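## Task

Same storeroom rules: each shelf spot's lot number is on the shelf edge under it, and numbers can repeat. Place one cardboard box of lot 451 and one of lot 434 on the desk with no part overhanging its edge. Every other cardboard box stays on its original shelf. Skip any lot the storeroom lacks. Falling over or ending tilted means failure.

## Robot and tools

Robot: a Hello Robot Stretch 3 with one arm. It has a two-wheeled base (0.33 m long, 0.34 m wide, rounded rear), a lift on a vertical mast, and a telescoping arm that reaches out to the robot's RIGHT side. The base cannot move sideways. To carry the gripper forward or back, you drive the base. The base turns about the point midway between its wheels, 0.05 m behind the front edge. With the arm retracted and the wrist folded, a turn sweeps a circle of radius 0.28 m. An unfolded, level wrist reaches past that circle.

Frames: the base frame has its origin on the floor between the drive wheels, x forward, y left, z up, all in metres. hand_pose is reported in this frame, at the point where the closed fingertips meet. The odometry frame is the base frame as it was at scene start. base_odometry counts wheel turns only, so wheel slip shows up as travel. Heading is in radians, positive to the left.

move: one action per call. The base and the joints can move together and may finish at different times.
- base: a single command, one of two. {"translate_m": d} is a relative drive in metres, forward positive, range -3 to 3. {"rotate_rad": d} is a relative turn on the spot in radians, left positive, range -6.4 to 6.4. Both count from the base position in the last reported state.
- joints: absolute targets, each keyed by name. lift_m 0 to 1.1. arm_m (extension) 0 to 0.52. wrist_yaw_rad -1.345 to 4.42; 0 lines up with the arm and positive swings toward the front. wrist_pitch_rad -1.57 to 0.451; 0 is level and negative tips the fingers down. wrist_roll_rad -2.911 to 2.918. gripper_m -0.089 to 0.179, where larger is wider. head_pan_rad -3.953 to 1.73; -1.57 looks along the arm. head_tilt_rad -1.53 to 0.419; negative looks down.
- pace: "default" or "max". speeds: a per-key top-speed cap, no higher than max. The base is limited to 0.10 m/s and 0.63 rad/s unless lift_m is below 0.30, arm_m is below 0.03 and wrist_yaw_rad is above 2.54.
- contact_limits: give a limit only next to its own command. arm_m takes a motor_effort percent (1 to 100). lift_m takes {"down": n, "up": n}, force percent beyond free motion; below about 12 the lift may stop in free air. translate_m and rotate_rad take a wheel-effort percent, and without one the base never contact-stops.
- {"servos": "reboot"} must be sent alone. It re-enables servos that have switched off.
- cameras picks which images come back: head_camera, nav_camera, wrist_camera, or all. blocking=false returns within about 0.5 s while motion continues. A later move overrides only the targets it names.
No action lasts over 15 s; a move times out at 14 s. Unknown keys make a call invalid. An out-of-range value gets the call refused, and the remaining calls in that reply are then skipped.

wait(seconds 0 to 10): sends no command and returns the state and images. It returns early once all motions are at rest.
stop: brakes every running motion. A braked joint holds where it is and may keep pressing on what it touches.
zoom_image(camera, region [x0,y0,x1,y1] in pixels of the latest full image, at most 504x504): gives a closer look, for example to read lot labels.
finished_scene(scene): ends the current scene and cannot be undone. The goal must still hold once the robot is gone.

Result lines: base_status and joint_status read done, moving, off_target (came to rest short of the target and may still be pushing), contact_stop, time_out or torque_fault. The first result showing an unplanned stop blocks later calls in that reply. After a contact_stop, the lift or arm goes slack until you command it again. on_its_own reports things you did not command; in it, "held at" gives a target, not a reading. motor_effort is percent effort, positive toward higher joint values, with the peak of the last action in brackets. Wheel effort is positive when pushing forward. lidar_m gives 12 distances over 30-degree sectors: the 1st is ahead, counting counter-clockwise (4th left, 7th behind, 10th right). It sees only a plane 0.17 m above the floor, and "-" means nothing seen or something closer than 0.15 m. wrist_depth_mm (45 to 1000) and head_depth_mm (280 to 4000) are 7x7 grids of median depths starting at top left, with "-" for invalid cells. base_tilt is in degrees, forward and right positive. turned_by_wheels and turned_by_imu give the turn since the last result; trust the IMU when they differ by more than 0.15 rad.

Cameras: head_camera and nav_camera both move with the head pan and tilt, and wrist_camera rides on the gripper. Rotate head_camera images 90 degrees clockwise to view them upright, and nav_camera images 90 degrees counterclockwise. Calibration values are provided per camera and carry small errors.

Gripper: to grip, command a width below the object's width. To release, command at least 0.05 more than its width. The gripper reading does not show whether something is held. A stall guard can loosen a hard squeeze, so resend the value to tighten again.

Safety: before folding the wrist (yaw to 3.0) or unfolding it, put lift_m between 0.32 and 0.95, wrist_pitch_rad at -0.4 and roll near 0. Once folded, the lift may go down to 0.25. With yaw below -0.4, keep pitch at -0.5 or lower. The wrist and head have no contact stop, and sustained pushing trips a torque_fault that needs a reboot. Do not push the arm into anything solid when the gripper is above about 0.45 m, and do not drive while holding or hooked on something fixed, because the robot can tip. If base_tilt shows a lean, back the gripper off. Avoid dropping objects, releasing them while they move, slamming, and hard pushes. Loose objects may occasionally be nudged by an outside force.

Each tool is called after "Request:" in YAML: its name, and indented under it one key for each argument.

## Session

Request:
move:

Scene clock: 0.00 s.
base_odometry: x=+0.000 y=+0.000 heading=+0.000
turned_by_wheels: +0.000
turned_by_imu: +0.000
base_tilt: forward=-0.3 right=-1.3
lidar_m: 0.73 0.73 0.85 1.53 2.66 1.26 1.01 1.11 1.82 1.63 1.40 0.83
head_depth_mm: 802 792 784 776 768 761 757 / 774 765 758 751 744 737 730 / 748 740 734 728 721 715 708 / 724 715 710 705 699 694 687 / 702 695 689 684 679 672 667 / 681 673 667 664 658 652 648 / 661 655 652 644 640 634 631
base_status: not commanded
joint_positions: lift_m=+0.374 arm_m=+0.001 wrist_yaw_rad=+3.009 wrist_pitch_rad=-0.462 wrist_roll_rad=+0.000 gripper_m=+0.037 head_pan_rad=+0.000 head_tilt_rad=-0.003
joint_status: not commanded
measured_speeds: all 0
motor_effort: left_wheel=-0.4 right_wheel=+0.1 lift_m=+22.4 arm_m=-2.9 wrist_yaw_rad=-1.0 wrist_pitch_rad=+1.9 wrist_roll_rad=-0.1 gripper_m=+0.3 head_pan_rad=+1.2 head_tilt_rad=+6.7
hand_pose: x=+0.0076 y=+0.0712 z=+0.3774 quat_wxyz=(+0.207, +0.697, +0.116, +0.676) (m; base frame)
wrist_depth_mm: - 138 - - - 859 - / - 151 - - - 975 - / - 167 922 - - 937 - / 840 775 203 821 806 791 762 / 698 671 212 657 648 671 666 / 590 599 126 579 128 582 578 / 522 546 287 355 507 509 509
pictures: head_camera (sideways), nav_camera (sideways), wrist_camera
camera_calibration:
head_camera: T_world_to_cam=[[0.049258, -0.0462949, -0.997713, 1.31416], [0.0559933, 0.997482, -0.0435198, 0.0560066], [0.997215, -0.0537216, 0.0517262, -0.117899], [0, 0, 0, 1]] pos_world=[0.0497012, -0.00136013, 1.31969]
nav_camera: T_world_to_cam=[[-0.0233498, 0.0170467, 0.999582, -1.25828], [0.00969844, -0.999804, 0.017277, 0.0275711], [0.99968, 0.0100978, 0.0231799, -0.0831342], [0, 0, 0, 1]] pos_world=[0.0534596, 0.0498547, 1.25921]
wrist_camera: T_world_to_cam=[[0.994963, -0.0965217, -0.0270514, 0.016197], [-0.0806635, -0.610724, -0.787724, 0.37395], [0.0595115, 0.785938, -0.615434, 0.342021], [0, 0, 0, 1]] pos_world=[-0.00630544, -0.0388635, 0.505499]

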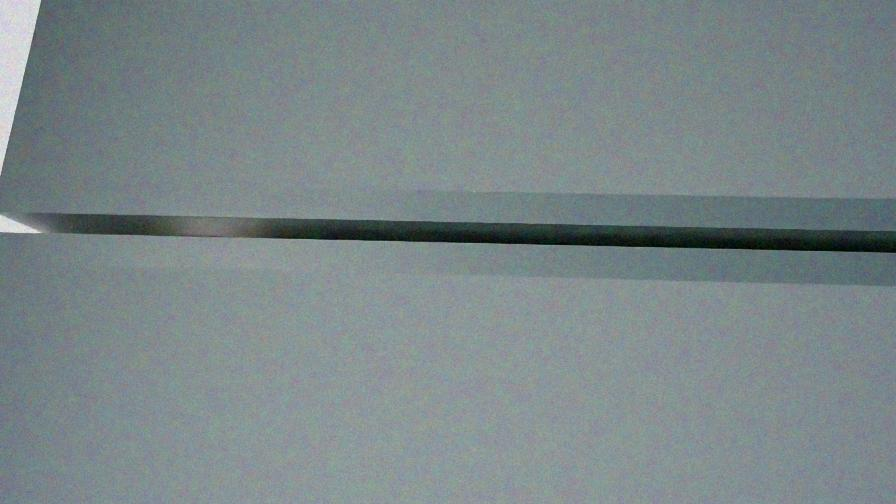

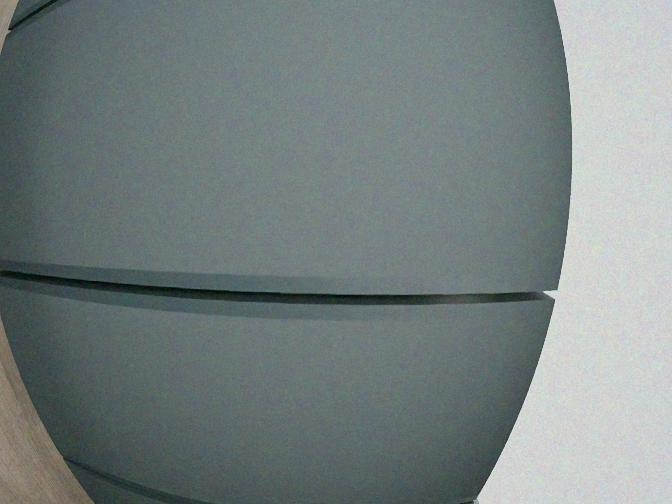

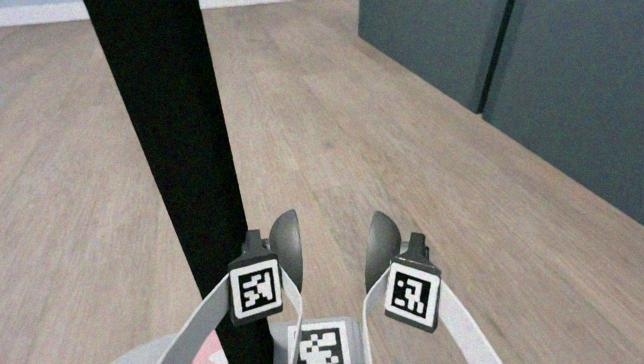

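Request:
move:
  joints: {"head_pan_rad": 1.5, "head_tilt_rad": -0.3}
  pace: "max"
  cameras: ["head_camera","nav_camera"]

Request:
move:
  joints: {"head_pan_rad": -1.57, "head_tilt_rad": -0.3}
  pace: "max"
  cameras: ["head_camera","nav_camera"]

Request:
move:
  joints: {"head_pan_rad": -3.14, "head_tilt_rad": -0.3}
  pace: "max"
  cameras: ["head_camera","nav_camera"]

Scene clock: 10.70 s.
move: done
base_odometry: x=+0.000 y=+0.000 heading=+0.000
turned_by_wheels: +0.000
turned_by_imu: +0.000
base_tilt: forward=-0.3 right=-1.2
lidar_m: 0.72 0.73 0.85 1.53 2.66 1.26 1.01 1.11 1.81 1.62 1.39 0.83
head_depth_mm: 1117 1124 1135 1145 1168 1178 1190 / 1353 1363 1385 1398 1430 1447 1460 / 2445 2574 2668 2829 1828 1853 1544 / 2425 2524 2635 2749 2852 2003 1540 / 2325 2428 2573 2713 2742 1997 1526 / 2275 2358 2485 2609 2674 1977 1519 / 2182 2297 2407 2529 2615 1982 1526
base_status: not commanded
joint_positions: lift_m=+0.374 arm_m=+0.001 wrist_yaw_rad=+3.009 wrist_pitch_rad=-0.462 wrist_roll_rad=+0.000 gripper_m=+0.037 head_pan_rad=+1.540 head_tilt_rad=-0.300
joint_status: all done
measured_speeds: translate_m=+0.000 rotate_rad=+0.000 lift_m=+0.000 arm_m=+0.000 wrist_yaw_rad=+0.000 wrist_pitch_rad=+0.000 wrist_roll_rad=+0.000 head_pan_rad=-0.024 head_tilt_rad=+0.000
motor_effort: left_wheel=-0.4(0.8) right_wheel=+0.5(1.1) lift_m=+23.0(23.9) arm_m=-9.9(10.1) wrist_yaw_rad=-0.6(1.5) wrist_pitch_rad=+1.8(2.0) wrist_roll_rad=+0.0(0.3) gripper_m=+0.5(0.9) head_pan_rad=-3.6(5.7) head_tilt_rad=-3.2(8.0)
hand_pose: x=+0.0076 y=+0.0712 z=+0.3774 quat_wxyz=(+0.207, +0.697, +0.116, +0.676) (m; base frame)
wrist_depth_mm: - 139 - - - 861 - / - 150 - - - 986 - / - 167 925 - - 946 - / 834 770 204 811 813 801 769 / 692 679 212 657 651 662 671 / 600 596 126 574 128 580 571 / 526 534 287 356 505 517 512
pictures: head_camera (sideways), nav_camera (sideways)
camera_calibration:
head_camera: T_world_to_cam=[[0.0386328, -0.245913, -0.968522, 1.27579], [-0.99573, 0.0718541, -0.0579622, 0.0812109], [0.0838459, 0.966625, -0.242086, 0.270181], [0, 0, 0, 1]] pos_world=[0.00892315, 0.0467333, 1.30574]
nav_camera: T_world_to_cam=[[-0.00862383, 0.270393, 0.962711, -1.20998], [0.999766, -0.0167851, 0.0136701, 0.0262983], [0.0198555, 0.962604, -0.270185, 0.304773], [0, 0, 0, 1]] pos_world=[-0.0427782, 0.0342371, 1.24685]

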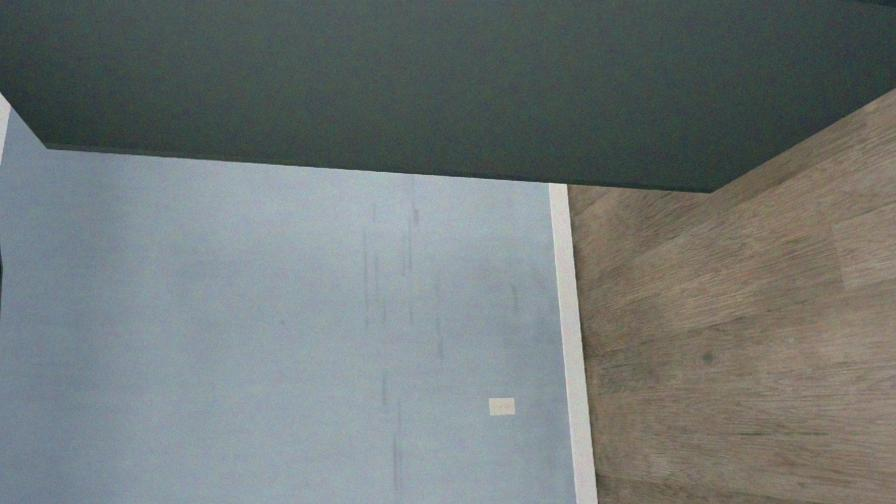

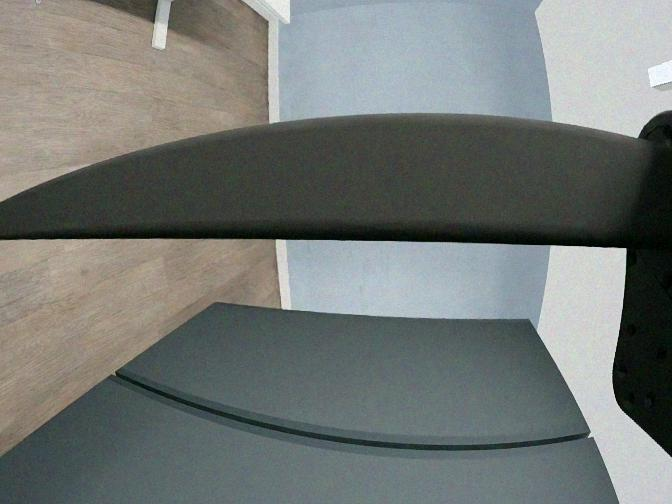

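Scene clock: 13.30 s.
move: done
base_odometry: x=+0.000 y=+0.000 heading=+0.000
turned_by_wheels: +0.000
turned_by_imu: +0.000
base_tilt: forward=-0.4 right=-1.2
lidar_m: 0.73 0.73 0.85 1.53 2.66 1.26 1.01 1.11 1.81 1.62 1.39 0.83
head_depth_mm: 1795 1823 1885 2001 2444 2042 1561 / 1905 2027 2140 2171 2173 1997 1555 / 1828 1980 2090 2217 2307 1917 1542 / 1709 1937 2047 2139 2131 1905 1545 / 1426 1487 1563 1684 1749 1812 1531 / 1617 1810 1908 2010 2054 1858 1520 / 1624 1760 1875 1961 1910 1850 1519
base_status: not commanded
joint_positions: lift_m=+0.374 arm_m=+0.001 wrist_yaw_rad=+3.009 wrist_pitch_rad=-0.462 wrist_roll_rad=+0.000 gripper_m=+0.037 head_pan_rad=-1.578 head_tilt_rad=-0.300
joint_status: all done
measured_speeds: translate_m=+0.000 rotate_rad=+0.000 lift_m=+0.000 arm_m=+0.000 wrist_yaw_rad=+0.000 wrist_pitch_rad=+0.000 wrist_roll_rad=+0.000 head_pan_rad=+0.024 head_tilt_rad=+0.000
motor_effort: left_wheel=-0.4(0.8) right_wheel=+0.2(1.1) lift_m=+23.3(24.0) arm_m=-12.6(13.4) wrist_yaw_rad=+0.4(1.6) wrist_pitch_rad=+1.9(2.1) wrist_roll_rad=-0.1(0.3) gripper_m=+0.7(1.1) head_pan_rad=+3.5(4.7) head_tilt_rad=-2.6(5.8)
hand_pose: x=+0.0076 y=+0.0712 z=+0.3774 quat_wxyz=(+0.207, +0.697, +0.116, +0.676) (m; base frame)
wrist_depth_mm: - 139 - - - 865 - / - 150 - - - 965 - / - 167 931 - - 943 - / 827 769 204 811 798 797 767 / 696 675 212 660 663 673 671 / 592 598 126 582 129 579 575 / 525 534 287 354 497 510 510
pictures: head_camera (sideways), nav_camera (sideways)
camera_calibration:
head_camera: T_world_to_cam=[[-0.0444388, 0.245429, -0.968396, 1.27616], [0.997151, -0.0482471, -0.057986, 0.0690436], [-0.0609537, -0.968213, -0.242585, 0.27169], [0, 0, 0, 1]] pos_world=[0.00442485, -0.0468219, 1.30574]
nav_camera: T_world_to_cam=[[0.0150259, -0.270609, 0.962572, -1.20988], [-0.999883, -0.00686845, 0.0136774, 0.038426], [0.00291015, -0.962665, -0.27068, 0.305452], [0, 0, 0, 1]] pos_world=[0.0557122, -0.0330917, 1.24675]

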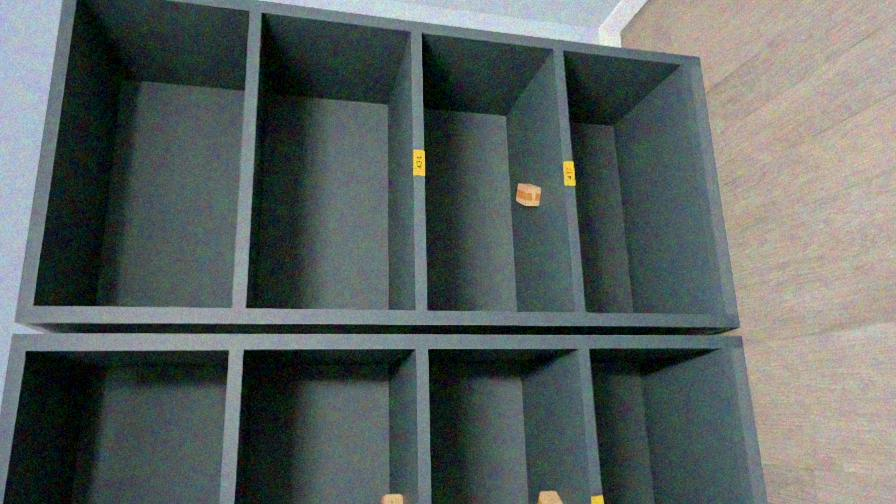

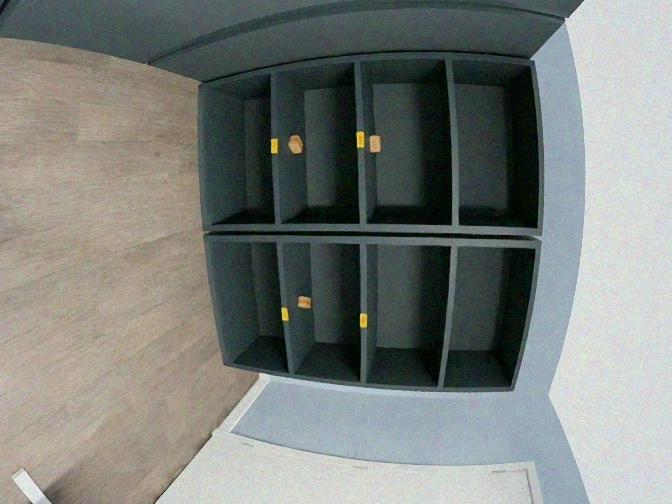

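Scene clock: 15.37 s.
move: done
base_odometry: x=+0.000 y=+0.000 heading=+0.000
turned_by_wheels: +0.000
turned_by_imu: +0.000
base_tilt: forward=-0.4 right=-1.3
lidar_m: 0.72 0.72 0.85 1.53 2.66 1.26 1.01 1.12 1.81 1.63 1.39 0.83
head_depth_mm: 1522 1607 1695 1789 1356 1807 1555 / 1488 1559 1626 1743 1338 1063 1455 / 1439 1509 1582 1666 1333 1052 1495 / 1396 1472 1531 1615 1313 998 1491 / 1359 1424 1498 1566 1305 993 1518 / 1326 1388 1450 1528 1289 944 1398 / 1296 1344 1417 1475 1289 894 1512
base_status: not commanded
joint_positions: lift_m=+0.374 arm_m=+0.001 wrist_yaw_rad=+3.009 wrist_pitch_rad=-0.462 wrist_roll_rad=+0.000 gripper_m=+0.037 head_pan_rad=-3.148 head_tilt_rad=-0.300
joint_status: all done
measured_speeds: translate_m=+0.000 rotate_rad=+0.000 lift_m=+0.000 arm_m=+0.000 wrist_yaw_rad=+0.000 wrist_pitch_rad=+0.000 wrist_roll_rad=+0.000 head_pan_rad=+0.024 head_tilt_rad=+0.000
motor_effort: left_wheel=-0.4(0.7) right_wheel=+0.2(0.9) lift_m=+23.4(23.9) arm_m=-13.0(13.7) wrist_yaw_rad=-1.3(1.8) wrist_pitch_rad=+1.9(2.0) wrist_roll_rad=-0.1(0.2) gripper_m=+0.7(0.9) head_pan_rad=+3.1(6.0) head_tilt_rad=-2.1(4.8)
hand_pose: x=+0.0076 y=+0.0712 z=+0.3774 quat_wxyz=(+0.207, +0.697, +0.116, +0.676) (m; base frame)
wrist_depth_mm: - 138 - - - 863 - / - 151 - - - 966 - / - 167 912 - - 940 - / 843 778 203 803 805 797 764 / 693 674 211 659 650 670 665 / 604 596 126 578 128 584 580 / 524 536 287 354 502 514 513
pictures: head_camera (sideways), nav_camera (sideways)
camera_calibration:
head_camera: T_world_to_cam=[[0.245373, 0.0446587, -0.9684, 1.2744], [-0.0473172, -0.997196, -0.0579758, 0.0754432], [-0.968273, 0.0600476, -0.242572, 0.277206], [0, 0, 0, 1]] pos_world=[-0.0407216, 0.00167322, 1.30574]
nav_camera: T_world_to_cam=[[-0.270597, -0.0152698, 0.962572, -1.20812], [-0.00779931, 0.999876, 0.0136691, 0.0324597], [-0.962661, -0.00380858, -0.270683, 0.311394], [0, 0, 0, 1]] pos_world=[-0.0268939, -0.0497175, 1.24675]

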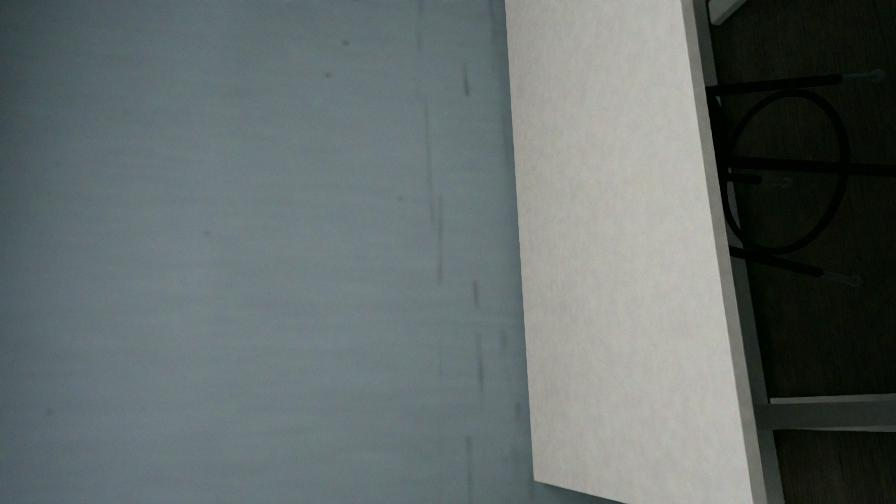

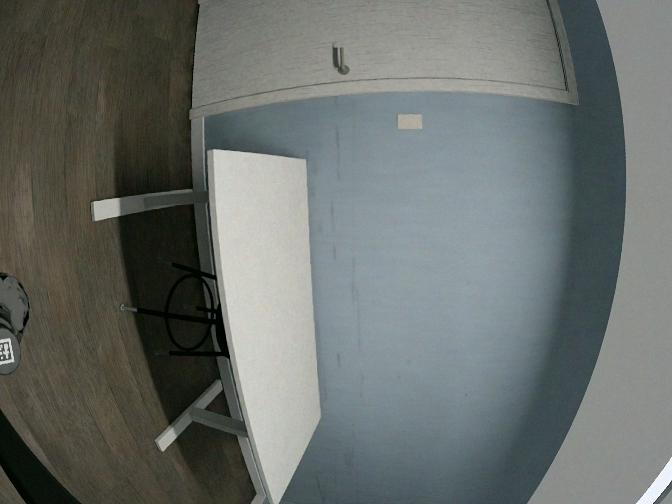

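Request:
move:
  joints: {"head_pan_rad": -1.45, "head_tilt_rad": -0.35}
  pace: "max"
  cameras: ["head_camera","nav_camera"]

Request:
zoom_image:
  camera: "head_camera"
  region: [350, 100, 650, 400]

Scene clock: 29.97 s.
move: done
base_odometry: x=+0.000 y=+0.000 heading=+0.000
turned_by_wheels: +0.000
turned_by_imu: +0.000
base_tilt: forward=-0.4 right=-1.3
lidar_m: 0.72 0.73 0.85 1.53 2.65 1.26 1.01 1.11 1.81 1.62 1.39 0.83
head_depth_mm: 1813 1914 2065 2177 2164 1910 1487 / 1807 1901 2049 2149 2253 1914 1481 / 1704 1895 1985 2129 2207 1901 1475 / 1413 1601 1609 1725 1883 1832 1469 / 1757 1832 1933 2068 2211 1830 1465 / 1739 1782 1907 2039 2081 1815 1450 / 1717 1795 1888 2012 2077 1785 1448
base_status: not commanded
joint_positions: lift_m=+0.374 arm_m=+0.001 wrist_yaw_rad=+3.009 wrist_pitch_rad=-0.462 wrist_roll_rad=+0.000 gripper_m=+0.037 head_pan_rad=-1.442 head_tilt_rad=-0.350
joint_status: all done
measured_speeds: translate_m=+0.000 rotate_rad=+0.000 lift_m=+0.000 arm_m=+0.000 wrist_yaw_rad=+0.000 wrist_pitch_rad=+0.000 wrist_roll_rad=+0.000 head_pan_rad=-0.024 head_tilt_rad=+0.000
motor_effort: left_wheel=-0.4(0.8) right_wheel=+0.6(1.2) lift_m=+23.4(24.2) arm_m=-12.5(13.5) wrist_yaw_rad=-0.3(1.7) wrist_pitch_rad=+2.0(2.1) wrist_roll_rad=-0.1(0.3) gripper_m=+0.7(1.0) head_pan_rad=-2.9(5.4) head_tilt_rad=-4.0(6.4)
hand_pose: x=+0.0076 y=+0.0712 z=+0.3774 quat_wxyz=(+0.207, +0.697, +0.116, +0.676) (m; base frame)
wrist_depth_mm: - 139 - - - 848 - / - 150 - - - 976 - / - 167 928 - - 933 - / 836 774 203 815 799 811 756 / 689 666 211 659 658 671 666 / 603 599 126 574 129 577 583 / 526 535 287 355 496 506 510
pictures: head_camera (sideways), nav_camera (sideways)
camera_calibration:
head_camera: T_world_to_cam=[[-0.0835713, 0.284489, -0.95503, 1.25895], [0.99406, 0.0908489, -0.0599242, 0.0715424], [0.0697156, -0.954365, -0.290392, 0.333094], [0, 0, 0, 1]] pos_world=[0.0108725, -0.0467627, 1.30335]
nav_camera: T_world_to_cam=[[0.057799, -0.313058, 0.947974, -1.19109], [-0.98956, -0.143538, 0.0129326, 0.0393346], [0.132022, -0.938825, -0.318086, 0.366408], [0, 0, 0, 1]] pos_world=[0.0593941, -0.0232422, 1.24517]

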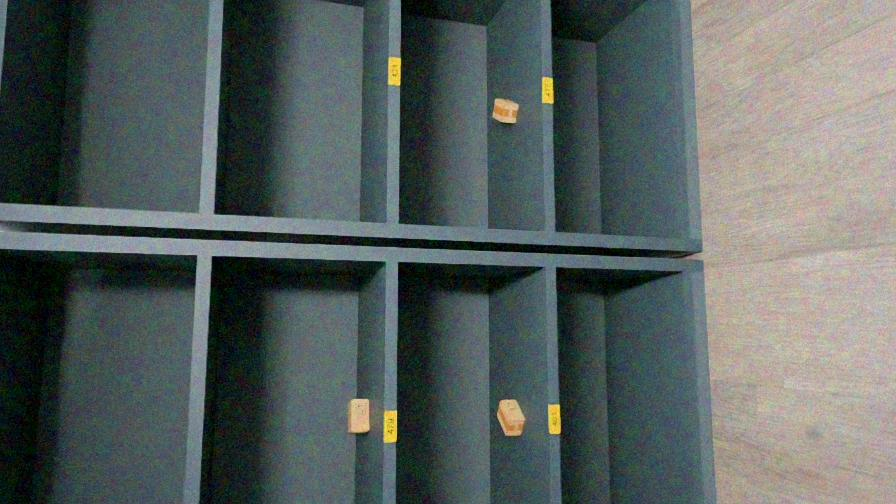

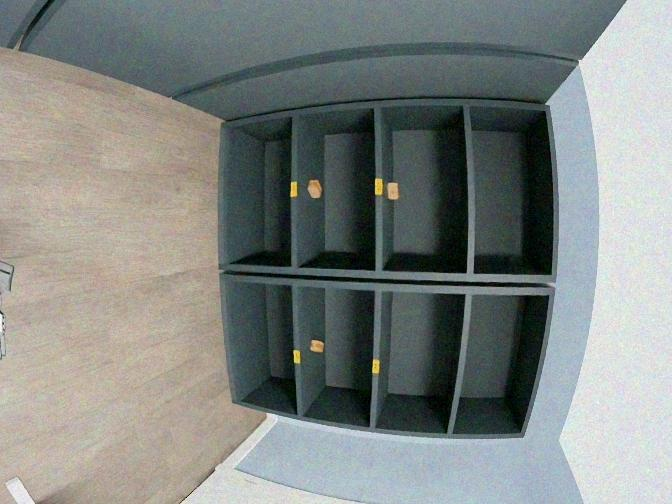

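Scaled by 1.680 from the camera's 896x504 image, which has a finer 1280x720 frame.

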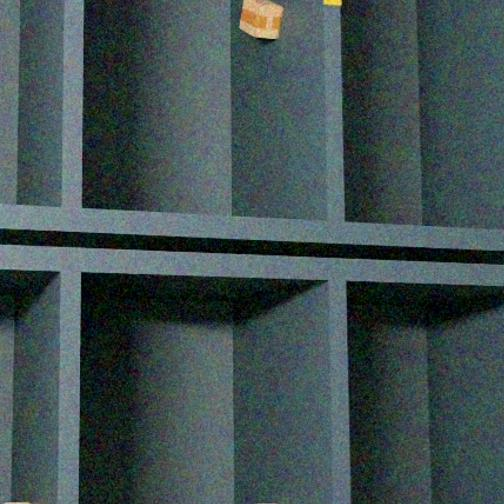

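Request:
zoom_image:
  camera: "head_camera"
  region: [375, 50, 415, 95]

Request:
zoom_image:
  camera: "head_camera"
  region: [525, 68, 570, 113]

Request:
zoom_image:
  camera: "head_camera"
  region: [370, 400, 410, 450]

Request:
zoom_image:
  camera: "head_camera"
  region: [535, 395, 575, 445]

Scaled by 11.200 from the camera's 896x504 image, which has a finer 1280x720 frame.

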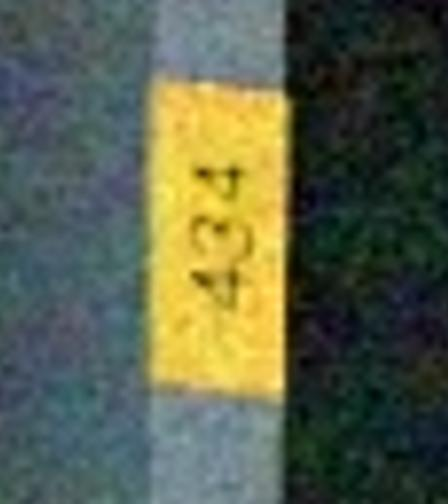

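Scaled by 11.200 from the camera's 896x504 image, which has a finer 1280x720 frame.

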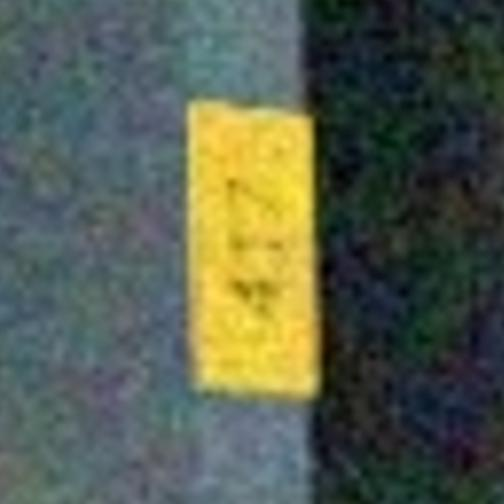

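Scaled by 10.080 from the camera's 896x504 image, which has a finer 1280x720 frame.

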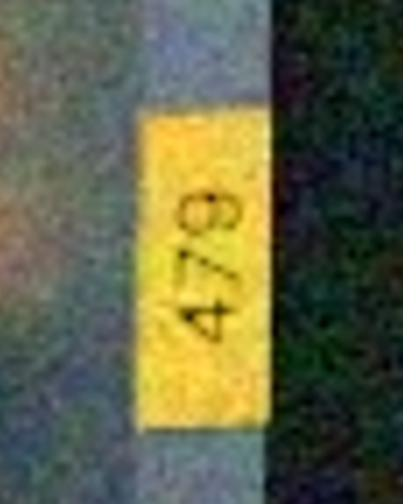

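Scaled by 10.080 from the camera's 896x504 image, which has a finer 1280x720 frame.

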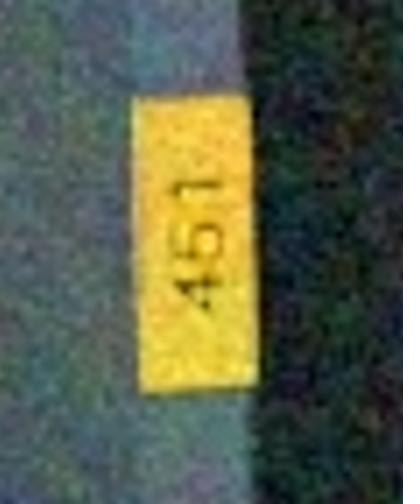

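Request:
move:
  base: {"rotate_rad": -1.121}
  joints: {"lift_m": 0.28, "head_pan_rad": 0, "head_tilt_rad": -0.5}
  pace: "max"
  cameras: []

Request:
move:
  base: {"translate_m": 1.01}
  pace: "max"
  cameras: []

Request:
move:
  base: {"rotate_rad": 1.361}
  joints: {"lift_m": 0.5, "wrist_pitch_rad": -0.4, "head_pan_rad": -1.57, "head_tilt_rad": -0.7}
  pace: "max"
  cameras: ["head_camera","nav_camera"]

Scene clock: 86.20 s.
move: done
base_odometry: x=+0.000 y=+0.000 heading=-1.121
turned_by_wheels: -1.121
turned_by_imu: -1.099
base_tilt: forward=-0.4 right=-1.2
lidar_m: 1.54 0.86 0.73 0.73 0.83 1.38 2.65 1.64 1.01 1.11 1.75 1.62
head_depth_mm: 1622 1718 1541 1688 1913 1613 1323 / 1650 1808 1962 2018 1924 1608 1317 / 1686 1850 2016 2112 1957 1602 1303 / 1738 1891 2073 2120 1980 1596 1303 / 1648 1827 1856 2026 2003 1577 1298 / 1411 1500 1620 1734 1828 1568 1286 / 1178 1225 1290 1371 1437 1465 1289
base_status: done
joint_positions: lift_m=+0.280 arm_m=+0.001 wrist_yaw_rad=+3.009 wrist_pitch_rad=-0.463 wrist_roll_rad=+0.000 gripper_m=+0.037 head_pan_rad=+0.006 head_tilt_rad=-0.505
joint_status: all done
measured_speeds: all 0
motor_effort: left_wheel=+5.0(14.6) right_wheel=-7.4(14.0) lift_m=+31.4(31.4) arm_m=-12.4(13.5) wrist_yaw_rad=-0.5(1.7) wrist_pitch_rad=+2.1(2.1) wrist_roll_rad=+0.2(0.3) gripper_m=+0.6(0.9) head_pan_rad=-3.2(4.6) head_tilt_rad=+2.4(8.1)
hand_pose: x=+0.0076 y=+0.0711 z=+0.2828 quat_wxyz=(+0.208, +0.697, +0.117, +0.676) (m; base frame)
wrist_depth_mm: - 139 - - - - - / - 150 162 - - - - / 825 167 210 775 767 756 768 / 677 618 204 663 657 651 639 / 569 563 212 534 532 544 544 / 484 298 126 285 129 471 472 / 262 267 247 258 399 416 413
pictures: none
No camera images: "cameras" was empty.

Scene clock: 90.93 s.
move: done
base_odometry: x=+0.439 y=-0.909 heading=-1.121
turned_by_wheels: +0.000
turned_by_imu: +0.000
base_tilt: forward=-0.3 right=-1.1
lidar_m: 0.92 0.59 0.50 0.50 0.57 0.95 3.60 1.64 1.77 1.48 0.76 0.77
head_depth_mm: 832 922 989 737 1161 968 1154 / 855 937 1009 729 1193 962 1184 / 886 963 1031 725 1208 954 1202 / 913 984 1047 761 1231 950 1231 / 934 1007 1076 805 1226 971 1225 / 814 916 943 798 1081 1004 1183 / 696 733 769 779 867 938 1051
base_status: done
joint_positions: lift_m=+0.280 arm_m=+0.001 wrist_yaw_rad=+3.009 wrist_pitch_rad=-0.463 wrist_roll_rad=+0.000 gripper_m=+0.037 head_pan_rad=+0.000 head_tilt_rad=-0.499
joint_status: not commanded
measured_speeds: all 0
motor_effort: left_wheel=+4.9(16.4) right_wheel=+1.1(10.7) lift_m=+26.4(31.1) arm_m=-10.5(13.2) wrist_yaw_rad=+0.2(2.1) wrist_pitch_rad=+2.1(2.3) wrist_roll_rad=-0.2(0.3) gripper_m=+0.4(1.0) head_pan_rad=-2.7(4.2) head_tilt_rad=+2.5(5.0)
hand_pose: x=+0.0076 y=+0.0711 z=+0.2827 quat_wxyz=(+0.208, +0.697, +0.117, +0.676) (m; base frame)
wrist_depth_mm: - 138 - - - 476 456 / - 151 161 - - 519 - / - 167 175 - - 567 - / 684 622 203 637 631 617 598 / 568 567 211 539 536 547 540 / 484 297 126 285 129 471 472 / 261 267 247 257 400 419 415
pictures: none
No camera images: "cameras" was empty.

Scene clock: 93.73 s.
move: done
base_odometry: x=+0.439 y=-0.909 heading=+0.240
turned_by_wheels: +1.361
turned_by_imu: +1.338
base_tilt: forward=-0.3 right=-1.2
lidar_m: 0.50 0.52 0.71 1.98 2.19 1.64 1.77 1.49 0.76 1.09 0.70 0.51
head_depth_mm: 896 988 753 1097 1003 1122 1187 / 894 972 742 1219 1032 1291 1188 / 894 967 733 1231 1021 1301 1178 / 896 955 725 1231 1017 1293 1172 / 895 973 716 1231 1007 1286 1169 / 896 968 748 1226 1002 1286 1166 / 898 954 738 1176 994 1240 1154
base_status: done
joint_positions: lift_m=+0.500 arm_m=+0.001 wrist_yaw_rad=+3.009 wrist_pitch_rad=-0.419 wrist_roll_rad=+0.000 gripper_m=+0.037 head_pan_rad=-1.573 head_tilt_rad=-0.700
joint_status: all done
measured_speeds: all 0
motor_effort: left_wheel=-6.3(14.2) right_wheel=+8.0(13.1) lift_m=+23.9(33.1) arm_m=-13.3(13.3) wrist_yaw_rad=+0.0(1.7) wrist_pitch_rad=+3.1(6.3) wrist_roll_rad=+0.2(0.3) gripper_m=+0.1(1.0) head_pan_rad=+3.7(5.2) head_tilt_rad=-5.1(8.7)
hand_pose: x=+0.0083 y=+0.0768 z=+0.5125 quat_wxyz=(+0.193, +0.699, +0.101, +0.681) (m; base frame)
wrist_depth_mm: - 137 - - - - - / - 149 - - - - - / - 164 - - - - - / - 188 207 - - - - / 922 878 203 879 853 855 - / 772 771 129 735 129 742 - / 674 695 267 667 651 659 632
pictures: head_camera (sideways), nav_camera (sideways)
camera_calibration:
head_camera: T_world_to_cam=[[-0.0451009, 0.603109, -0.796383, 1.05174], [0.997454, -0.0168987, -0.0692856, 0.0836663], [-0.0552446, -0.79748, -0.600811, 0.737777], [0, 0, 0, 1]] pos_world=[0.00473917, -0.0445352, 1.28665]
nav_camera: T_world_to_cam=[[0.0158075, -0.624108, 0.781178, -0.973294], [-0.999838, -0.0165908, 0.00697722, 0.0471566], [0.00860585, -0.781162, -0.62427, 0.765533], [0, 0, 0, 1]] pos_world=[0.0559462, -0.00865375, 1.23789]

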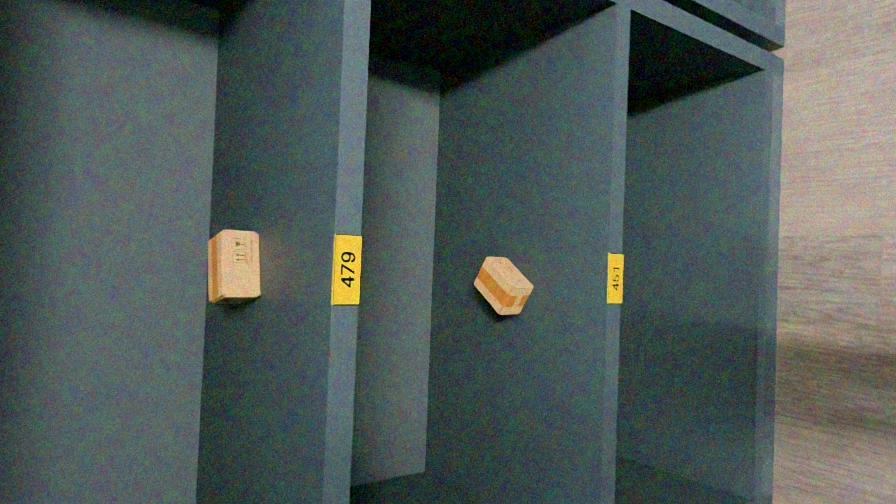

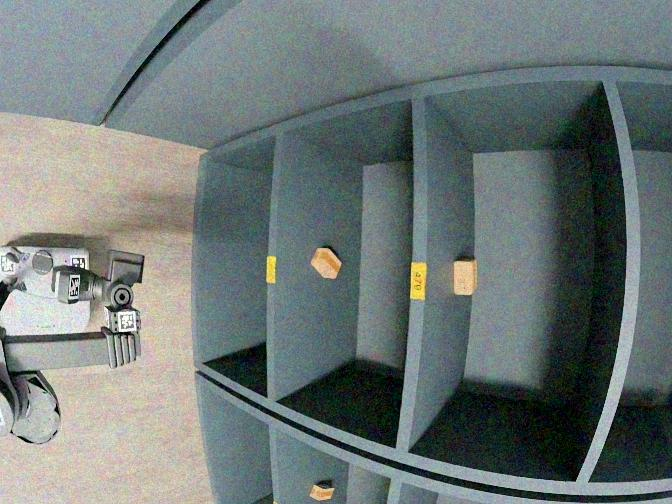

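Request:
zoom_image:
  camera: "head_camera"
  region: [460, 240, 550, 330]

Request:
move:
  base: {"rotate_rad": 0.027}
  joints: {"wrist_yaw_rad": 0, "gripper_m": 0.179}
  pace: "max"
  cameras: ["wrist_camera"]

Scaled by 5.600 from the camera's 896x504 image, which has a finer 1280x720 frame.

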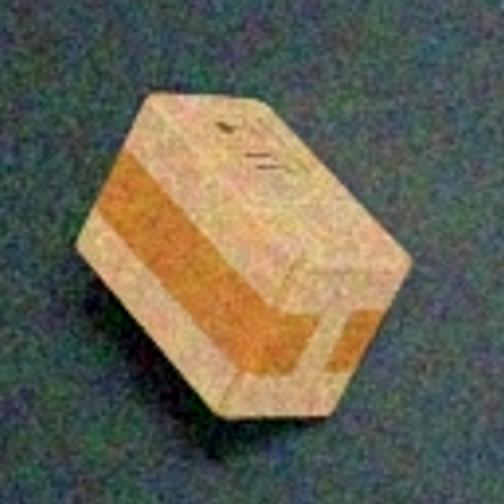

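Scene clock: 104.63 s.
move: done
base_odometry: x=+0.439 y=-0.909 heading=+0.267
turned_by_wheels: +0.027
turned_by_imu: +0.026
base_tilt: forward=-0.3 right=-1.2
lidar_m: 0.50 0.52 0.73 2.22 1.81 1.64 1.77 1.48 0.76 1.09 0.68 0.51
head_depth_mm: 892 975 752 1167 1006 1166 1186 / 887 967 741 1227 998 1306 1190 / 892 970 732 1220 1019 1290 1151 / 896 954 723 1229 1014 1306 1176 / 898 974 752 1233 1000 1288 1145 / 904 975 749 1229 997 1282 1159 / 906 960 735 1132 1024 1230 1161
base_status: done
joint_positions: lift_m=+0.500 arm_m=+0.001 wrist_yaw_rad=+0.003 wrist_pitch_rad=-0.419 wrist_roll_rad=+0.000 gripper_m=+0.179 head_pan_rad=-1.570 head_tilt_rad=-0.700
joint_status: all done
measured_speeds: all 0
motor_effort: left_wheel=-7.7(11.0) right_wheel=+8.1(12.0) lift_m=+25.6(25.9) arm_m=-10.5(12.0) wrist_yaw_rad=-2.8(7.7) wrist_pitch_rad=+3.1(3.1) wrist_roll_rad=+0.2(0.3) gripper_m=+0.6(85.2) head_pan_rad=+3.5(4.1) head_tilt_rad=-3.7(5.2)
hand_pose: x=-0.0208 y=-0.3698 z=+0.5124 quat_wxyz=(+0.692, +0.148, -0.691, -0.146) (m; base frame)
wrist_depth_mm: - - - - - - - / - - - - - - - / - - - - - - - / - - - - - 924 - / - 142 - - - - - / - 126 - - - - - / - 649 669 656 644 632 105
pictures: wrist_camera
camera_calibration:
wrist_camera: T_world_to_cam=[[-0.998878, -0.0399156, -0.0254827, -0.0158852], [-0.00249996, 0.581802, -0.813327, 0.664448], [0.0472903, -0.81235, -0.581249, 0.164574], [0, 0, 0, 1]] pos_world=[-0.021989, -0.253519, 0.635667]

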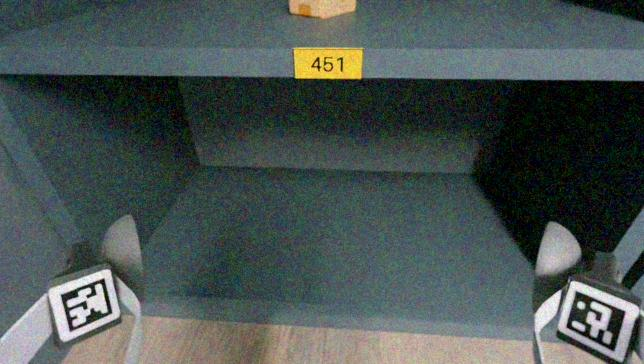

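Request:
move:
  base: {"translate_m": 0.092}
  joints: {"lift_m": 0.486, "wrist_pitch_rad": -0.1, "wrist_yaw_rad": -0.39}
  pace: "max"
  cameras: ["wrist_camera"]

Request:
move:
  joints: {"arm_m": 0.3}
  contact_limits: {"arm_m": 35}
  cameras: ["wrist_camera", "head_camera"]

Scene clock: 205.17 s.
move: done
base_odometry: x=+0.528 y=-0.885 heading=+0.266
turned_by_wheels: +0.000
turned_by_imu: +0.000
base_tilt: forward=-0.2 right=-1.2
lidar_m: 0.41 0.43 0.60 1.81 1.87 1.72 1.86 1.50 0.81 1.09 0.56 0.42
head_depth_mm: 893 975 749 1228 1003 1277 1192 / 891 967 741 1225 1026 1300 1177 / 896 966 732 1225 1018 1297 1174 / 900 975 722 1232 1008 1289 1146 / 900 971 756 1240 1006 1297 1161 / 905 968 746 1192 999 1272 1162 / 873 884 735 951 962 1145 1130
base_status: done
joint_positions: lift_m=+0.486 arm_m=+0.001 wrist_yaw_rad=-0.387 wrist_pitch_rad=-0.123 wrist_roll_rad=+0.000 gripper_m=+0.179 head_pan_rad=-1.570 head_tilt_rad=-0.700
joint_status: all done
measured_speeds: all 0
motor_effort: left_wheel=+0.9(7.3) right_wheel=+10.3(13.9) lift_m=+29.3(31.3) arm_m=-8.6(9.7) wrist_yaw_rad=-4.8(9.8) wrist_pitch_rad=+3.8(4.3) wrist_roll_rad=-0.3(0.3) gripper_m=+0.7(1.1) head_pan_rad=+2.5(3.8) head_tilt_rad=-2.1(2.8)
hand_pose: x=-0.1163 y=-0.3783 z=+0.5694 quat_wxyz=(+0.685, -0.093, -0.701, -0.179) (m; base frame)
wrist_depth_mm: - - - - - - - / - - - - 902 - - / - - 547 - - 535 - / - - - - - 555 - / - 142 - - - - - / - 126 - - 952 - - / - - - - 766 676 105
pictures: wrist_camera
camera_calibration:
wrist_camera: T_world_to_cam=[[-0.941252, 0.337431, -0.0136129, 0.0325406], [0.119729, 0.295747, -0.947733, 0.697961], [-0.315768, -0.893686, -0.318773, -0.0271046], [0, 0, 0, 1]] pos_world=[-0.0614964, -0.241623, 0.653284]

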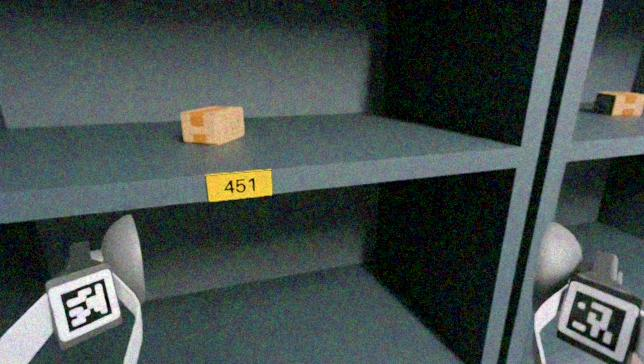

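Scene clock: 208.60 s.
move: done
base_odometry: x=+0.528 y=-0.885 heading=+0.266
turned_by_wheels: +0.000
turned_by_imu: +0.000
base_tilt: forward=-0.3 right=-1.2
lidar_m: 0.41 0.43 0.60 1.82 1.87 1.71 1.86 1.51 0.81 1.09 0.56 0.42
head_depth_mm: 889 974 752 1230 1003 1276 1187 / 891 965 742 1226 1023 1304 1182 / 898 970 730 1227 984 661 575 / 898 973 722 1223 981 679 1168 / 902 975 756 1234 1002 1279 1164 / 906 969 744 1181 1004 1277 1158 / 869 886 733 954 965 1142 1132
base_status: not commanded
joint_positions: lift_m=+0.486 arm_m=+0.300 wrist_yaw_rad=-0.387 wrist_pitch_rad=-0.122 wrist_roll_rad=+0.000 gripper_m=+0.179 head_pan_rad=-1.570 head_tilt_rad=-0.700
joint_status: all done
measured_speeds: all 0
motor_effort: left_wheel=+1.0(1.5) right_wheel=+9.9(11.1) lift_m=+24.9(30.0) arm_m=+13.4(15.2) wrist_yaw_rad=-2.1(4.5) wrist_pitch_rad=+3.6(3.8) wrist_roll_rad=+0.0(0.3) gripper_m=+0.9(1.0) head_pan_rad=+3.0(3.4) head_tilt_rad=-0.3(2.4)
contact_limits: arm_m 35 (drawing in: default 31, maximum 55; extending or still: default 40, maximum 69)
hand_pose: x=-0.1164 y=-0.6777 z=+0.5696 quat_wxyz=(+0.685, -0.093, -0.701, -0.179) (m; base frame)
wrist_depth_mm: - - - - - 595 - / - - - - - - - / - - 331 - - - - / - 313 275 313 - - 311 / 273 243 255 257 255 255 256 / 118 144 196 196 195 195 - / 148 153 159 158 161 171 105
pictures: head_camera (sideways), wrist_camera
camera_calibration:
head_camera: T_world_to_cam=[[-0.0468564, 0.60294, -0.796409, 1.05177], [0.997494, -0.0140681, -0.0693377, 0.0837585], [-0.0530104, -0.797662, -0.60077, 0.737711], [0, 0, 0, 1]] pos_world=[0.00484018, -0.0445341, 1.28665]
wrist_camera: T_world_to_cam=[[-0.941208, 0.337557, -0.0135465, 0.133596], [0.119544, 0.295283, -0.947902, 0.786449], [-0.31597, -0.893792, -0.318275, -0.295037], [0, 0, 0, 1]] pos_world=[-0.061496, -0.541023, 0.653383]

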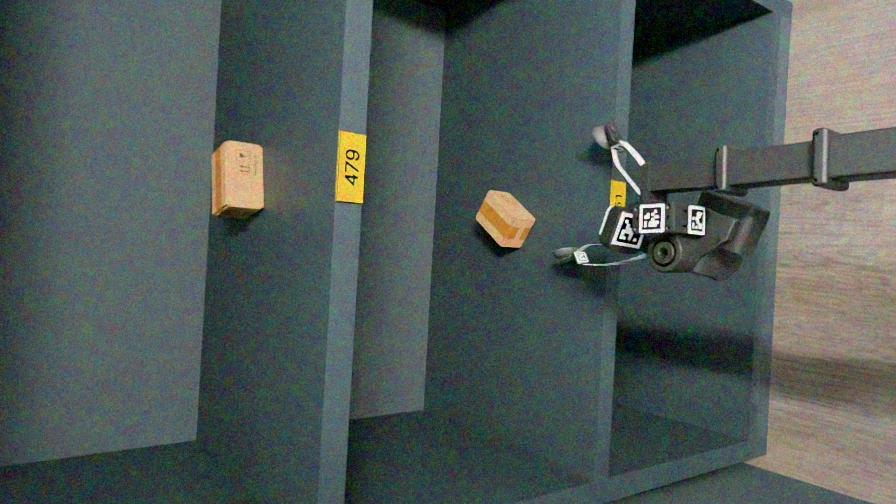

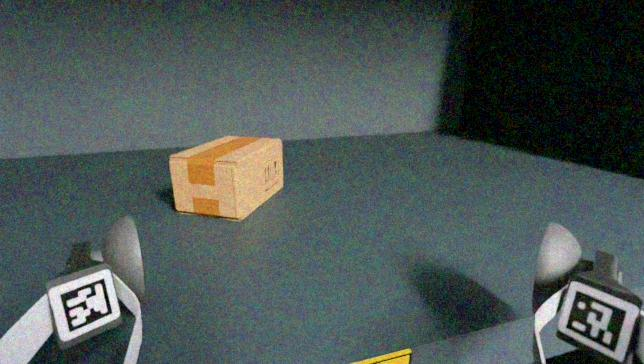

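Request:
move:
  base: {"translate_m": 0.027}
  cameras: []

Request:
move:
  joints: {"arm_m": 0.41}
  contact_limits: {"arm_m": 30}
  cameras: ["wrist_camera"]

Scene clock: 235.73 s.
move: done
base_odometry: x=+0.554 y=-0.878 heading=+0.266
turned_by_wheels: +0.000
turned_by_imu: +0.000
base_tilt: forward=-0.4 right=-1.2
lidar_m: 0.38 0.40 0.56 1.69 2.27 1.74 1.89 0.88 0.83 1.08 0.52 0.39
head_depth_mm: 895 973 749 1228 1002 1287 1190 / 894 964 740 1230 1027 1306 1183 / 895 968 730 1229 991 662 573 / 903 971 722 1240 979 679 1170 / 901 973 754 1232 1001 1284 1166 / 908 969 743 1182 1031 1248 1154 / 800 822 737 877 960 1080 1114
base_status: done
joint_positions: lift_m=+0.486 arm_m=+0.300 wrist_yaw_rad=-0.387 wrist_pitch_rad=-0.122 wrist_roll_rad=+0.000 gripper_m=+0.179 head_pan_rad=-1.570 head_tilt_rad=-0.700
joint_status: not commanded
measured_speeds: all 0
motor_effort: left_wheel=+4.8(7.6) right_wheel=+5.7(12.3) lift_m=+23.7(24.1) arm_m=+13.2(13.9) wrist_yaw_rad=-2.5(4.1) wrist_pitch_rad=+3.7(3.7) wrist_roll_rad=+0.0(0.3) gripper_m=+0.4(1.0) head_pan_rad=+2.9(3.3) head_tilt_rad=+0.7(1.6)
contact_limits: arm_m 35 (drawing in: default 31, maximum 55; extending or still: default 40, maximum 69)
hand_pose: x=-0.1164 y=-0.6777 z=+0.5696 quat_wxyz=(+0.685, -0.093, -0.701, -0.179) (m; base frame)
wrist_depth_mm: - - - - - 595 - / - - - - - 641 - / - - - - - - - / - - 282 315 - - 313 / 273 241 255 254 255 255 255 / 119 144 196 195 195 195 - / 148 152 164 158 162 171 105
pictures: none
No camera images: "cameras" was empty.

Scene clock: 237.80 s.
move: done
base_odometry: x=+0.554 y=-0.878 heading=+0.266
turned_by_wheels: +0.000
turned_by_imu: +0.000
base_tilt: forward=-0.3 right=-1.3
lidar_m: 0.38 0.40 0.56 1.70 2.28 1.74 1.88 0.88 0.83 1.08 0.52 0.39
head_depth_mm: 891 979 751 1228 1004 1285 1187 / 892 966 740 1226 1026 1310 1182 / 897 967 733 1221 961 687 571 / 898 970 722 1228 850 1255 1170 / 905 979 754 1232 1006 1279 1163 / 906 971 743 1175 1025 1244 1164 / 802 821 735 879 958 1078 1107
base_status: not commanded
joint_positions: lift_m=+0.486 arm_m=+0.410 wrist_yaw_rad=-0.387 wrist_pitch_rad=-0.122 wrist_roll_rad=+0.000 gripper_m=+0.179 head_pan_rad=-1.570 head_tilt_rad=-0.700
joint_status: all done
measured_speeds: all 0
motor_effort: left_wheel=+5.1(5.2) right_wheel=+5.2(6.3) lift_m=+24.4(24.7) arm_m=+13.4(15.5) wrist_yaw_rad=-2.5(4.1) wrist_pitch_rad=+3.6(3.8) wrist_roll_rad=+0.2(0.3) gripper_m=+0.5(0.8) head_pan_rad=+2.1(3.1) head_tilt_rad=+1.8(2.1)
contact_limits: arm_m 30 (drawing in: default 31, maximum 55; extending or still: default 40, maximum 69)
hand_pose: x=-0.1164 y=-0.7877 z=+0.5696 quat_wxyz=(+0.685, -0.093, -0.701, -0.179) (m; base frame)
wrist_depth_mm: - - - - - 518 - / - - - - - 542 - / - - - - - 561 - / - - 211 211 - - 311 / 274 240 187 185 255 254 253 / 119 144 190 186 193 194 - / 147 158 164 158 164 157 107
pictures: wrist_camera
camera_calibration:
wrist_camera: T_world_to_cam=[[-0.941197, 0.337582, -0.0136362, 0.170804], [0.119602, 0.295166, -0.947931, 0.818877], [-0.31598, -0.89382, -0.318185, -0.393432], [0, 0, 0, 1]] pos_world=[-0.0614961, -0.651023, 0.653383]

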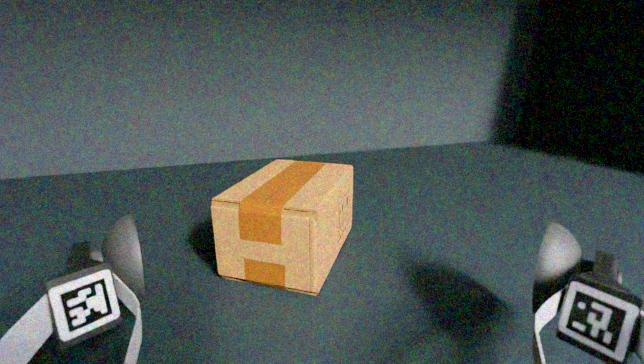

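Request:
move:
  base: {"translate_m": 0.013}
  cameras: []

Request:
move:
  joints: {"arm_m": 0.485}
  contact_limits: {"arm_m": 30}
  cameras: ["wrist_camera"]

Request:
move:
  joints: {"gripper_m": 0.03}
  cameras: ["wrist_camera"]

Scene clock: 250.33 s.
move: done
base_odometry: x=+0.567 y=-0.875 heading=+0.266
turned_by_wheels: +0.000
turned_by_imu: +0.000
base_tilt: forward=-0.3 right=-1.2
lidar_m: 0.37 0.38 0.54 1.63 1.89 1.74 1.90 0.89 0.84 1.03 0.51 0.38
head_depth_mm: 890 976 751 1233 1001 1303 1187 / 893 970 739 1225 1027 1313 1178 / 897 970 731 1227 959 685 572 / 900 973 723 1230 845 1255 1167 / 900 975 755 1236 1002 1280 1169 / 905 964 743 1145 1025 1249 1160 / 767 789 728 839 933 1055 1112
base_status: done
joint_positions: lift_m=+0.486 arm_m=+0.410 wrist_yaw_rad=-0.387 wrist_pitch_rad=-0.122 wrist_roll_rad=+0.000 gripper_m=+0.179 head_pan_rad=-1.570 head_tilt_rad=-0.700
joint_status: not commanded
measured_speeds: all 0
motor_effort: left_wheel=+5.5(9.1) right_wheel=+4.4(9.0) lift_m=+26.1(26.5) arm_m=+12.6(13.5) wrist_yaw_rad=-2.1(4.5) wrist_pitch_rad=+3.6(3.8) wrist_roll_rad=-0.2(0.3) gripper_m=+0.4(1.1) head_pan_rad=+2.2(2.6) head_tilt_rad=+3.2(3.5)
contact_limits: arm_m 30 (drawing in: default 31, maximum 55; extending or still: default 40, maximum 69)
hand_pose: x=-0.1164 y=-0.7877 z=+0.5696 quat_wxyz=(+0.685, -0.093, -0.701, -0.179) (m; base frame)
wrist_depth_mm: - - - - - - - / - - - - - 540 - / - - - - - 557 - / - - 211 211 - - 310 / 273 242 227 185 253 255 253 / 118 178 196 186 195 194 - / 147 158 164 157 164 158 107
pictures: none
No camera images: "cameras" was empty.

Scene clock: 252.07 s.
move: done
base_odometry: x=+0.567 y=-0.875 heading=+0.266
turned_by_wheels: +0.000
turned_by_imu: +0.000
base_tilt: forward=-0.2 right=-1.1
lidar_m: 0.37 0.38 0.54 1.64 1.90 1.75 1.90 0.89 0.84 1.03 0.50 0.38
head_depth_mm: 894 973 751 1228 1004 1295 1189 / 890 966 742 1227 1026 1310 1178 / 892 967 734 1226 930 683 560 / 899 975 722 1231 844 1292 1168 / 902 978 754 1238 1005 1287 1165 / 905 966 743 1143 1024 1240 1160 / 767 788 728 840 938 1056 1109
base_status: not commanded
joint_positions: lift_m=+0.486 arm_m=+0.485 wrist_yaw_rad=-0.387 wrist_pitch_rad=-0.122 wrist_roll_rad=+0.000 gripper_m=+0.179 head_pan_rad=-1.570 head_tilt_rad=-0.700
joint_status: all done
measured_speeds: all 0
motor_effort: left_wheel=+5.5(5.9) right_wheel=+3.4(5.1) lift_m=+26.6(26.8) arm_m=+12.8(15.6) wrist_yaw_rad=-3.0(4.1) wrist_pitch_rad=+3.7(3.8) wrist_roll_rad=-0.1(0.3) gripper_m=+0.5(1.0) head_pan_rad=+1.9(2.5) head_tilt_rad=+3.3(3.8)
contact_limits: arm_m 30 (drawing in: default 31, maximum 55; extending or still: default 40, maximum 69)
hand_pose: x=-0.1164 y=-0.8627 z=+0.5696 quat_wxyz=(+0.685, -0.093, -0.701, -0.179) (m; base frame)
wrist_depth_mm: 294 314 331 - - - 457 / 302 324 338 - - - 483 / 316 334 - - - - 507 / 325 311 - 193 - - 309 / 272 239 253 138 166 252 252 / 118 178 194 123 123 194 - / 147 158 157 122 114 157 107
pictures: wrist_camera
camera_calibration:
wrist_camera: T_world_to_cam=[[-0.941197, 0.337582, -0.0136362, 0.196122], [0.119602, 0.295166, -0.947931, 0.841015], [-0.31598, -0.89382, -0.318185, -0.460469], [0, 0, 0, 1]] pos_world=[-0.0614961, -0.726023, 0.653383]

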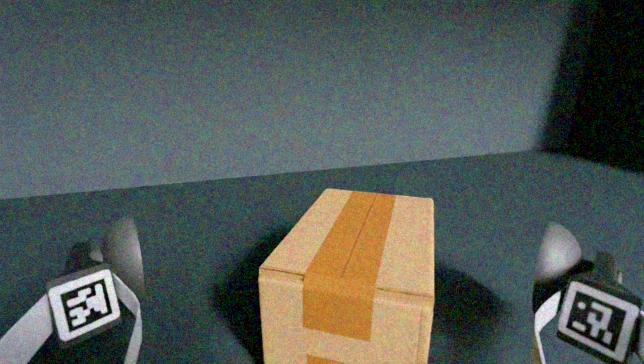

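Scene clock: 254.10 s.
move: done
base_odometry: x=+0.567 y=-0.875 heading=+0.266
turned_by_wheels: +0.000
turned_by_imu: +0.000
base_tilt: forward=-0.2 right=-1.1
lidar_m: 0.37 0.38 0.54 1.64 1.90 1.75 1.90 0.88 0.84 1.03 0.50 0.38
head_depth_mm: 891 977 750 1235 1001 1300 1184 / 895 965 742 1220 1027 1303 1179 / 897 969 734 1223 929 687 560 / 900 970 722 1231 844 1294 1172 / 903 976 755 1234 1004 1285 1159 / 904 963 745 1139 1025 1247 1160 / 765 787 727 840 937 1057 1108
base_status: not commanded
joint_positions: lift_m=+0.486 arm_m=+0.485 wrist_yaw_rad=-0.389 wrist_pitch_rad=-0.122 wrist_roll_rad=+0.000 gripper_m=+0.031 head_pan_rad=-1.570 head_tilt_rad=-0.700
joint_status: all done
measured_speeds: all 0
motor_effort: left_wheel=+5.6(6.0) right_wheel=+3.8(4.5) lift_m=+27.5(27.9) arm_m=+8.2(12.7) wrist_yaw_rad=-2.1(4.1) wrist_pitch_rad=+3.5(3.8) wrist_roll_rad=-0.1(0.3) gripper_m=-14.6(86.6) head_pan_rad=+2.0(2.6) head_tilt_rad=+3.2(3.8)
contact_limits: arm_m 30 (drawing in: default 31, maximum 55; extending or still: default 40, maximum 69)
hand_pose: x=-0.1168 y=-0.8626 z=+0.5696 quat_wxyz=(+0.684, -0.094, -0.701, -0.179) (m; base frame)
wrist_depth_mm: 294 312 330 - - - 459 / 303 323 339 - - - 481 / 316 335 - - - - 504 / 325 313 - 193 193 - 308 / 254 255 159 146 155 253 252 / 196 195 130 127 124 193 194 / 158 147 146 135 146 146 157
pictures: wrist_camera
camera_calibration:
wrist_camera: T_world_to_cam=[[-0.940613, 0.339211, -0.0135386, 0.19709], [0.120019, 0.294972, -0.947938, 0.840929], [-0.317557, -0.893268, -0.318167, -0.460241], [0, 0, 0, 1]] pos_world=[-0.0616944, -0.726024, 0.653383]

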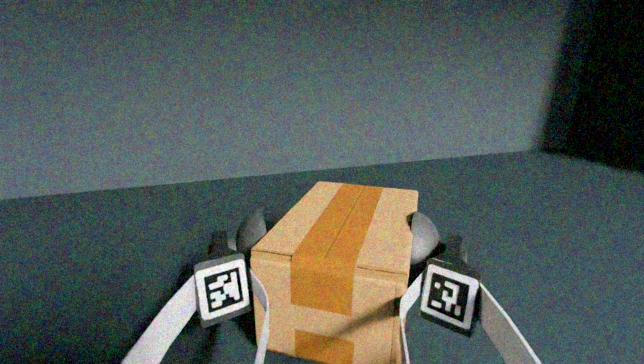

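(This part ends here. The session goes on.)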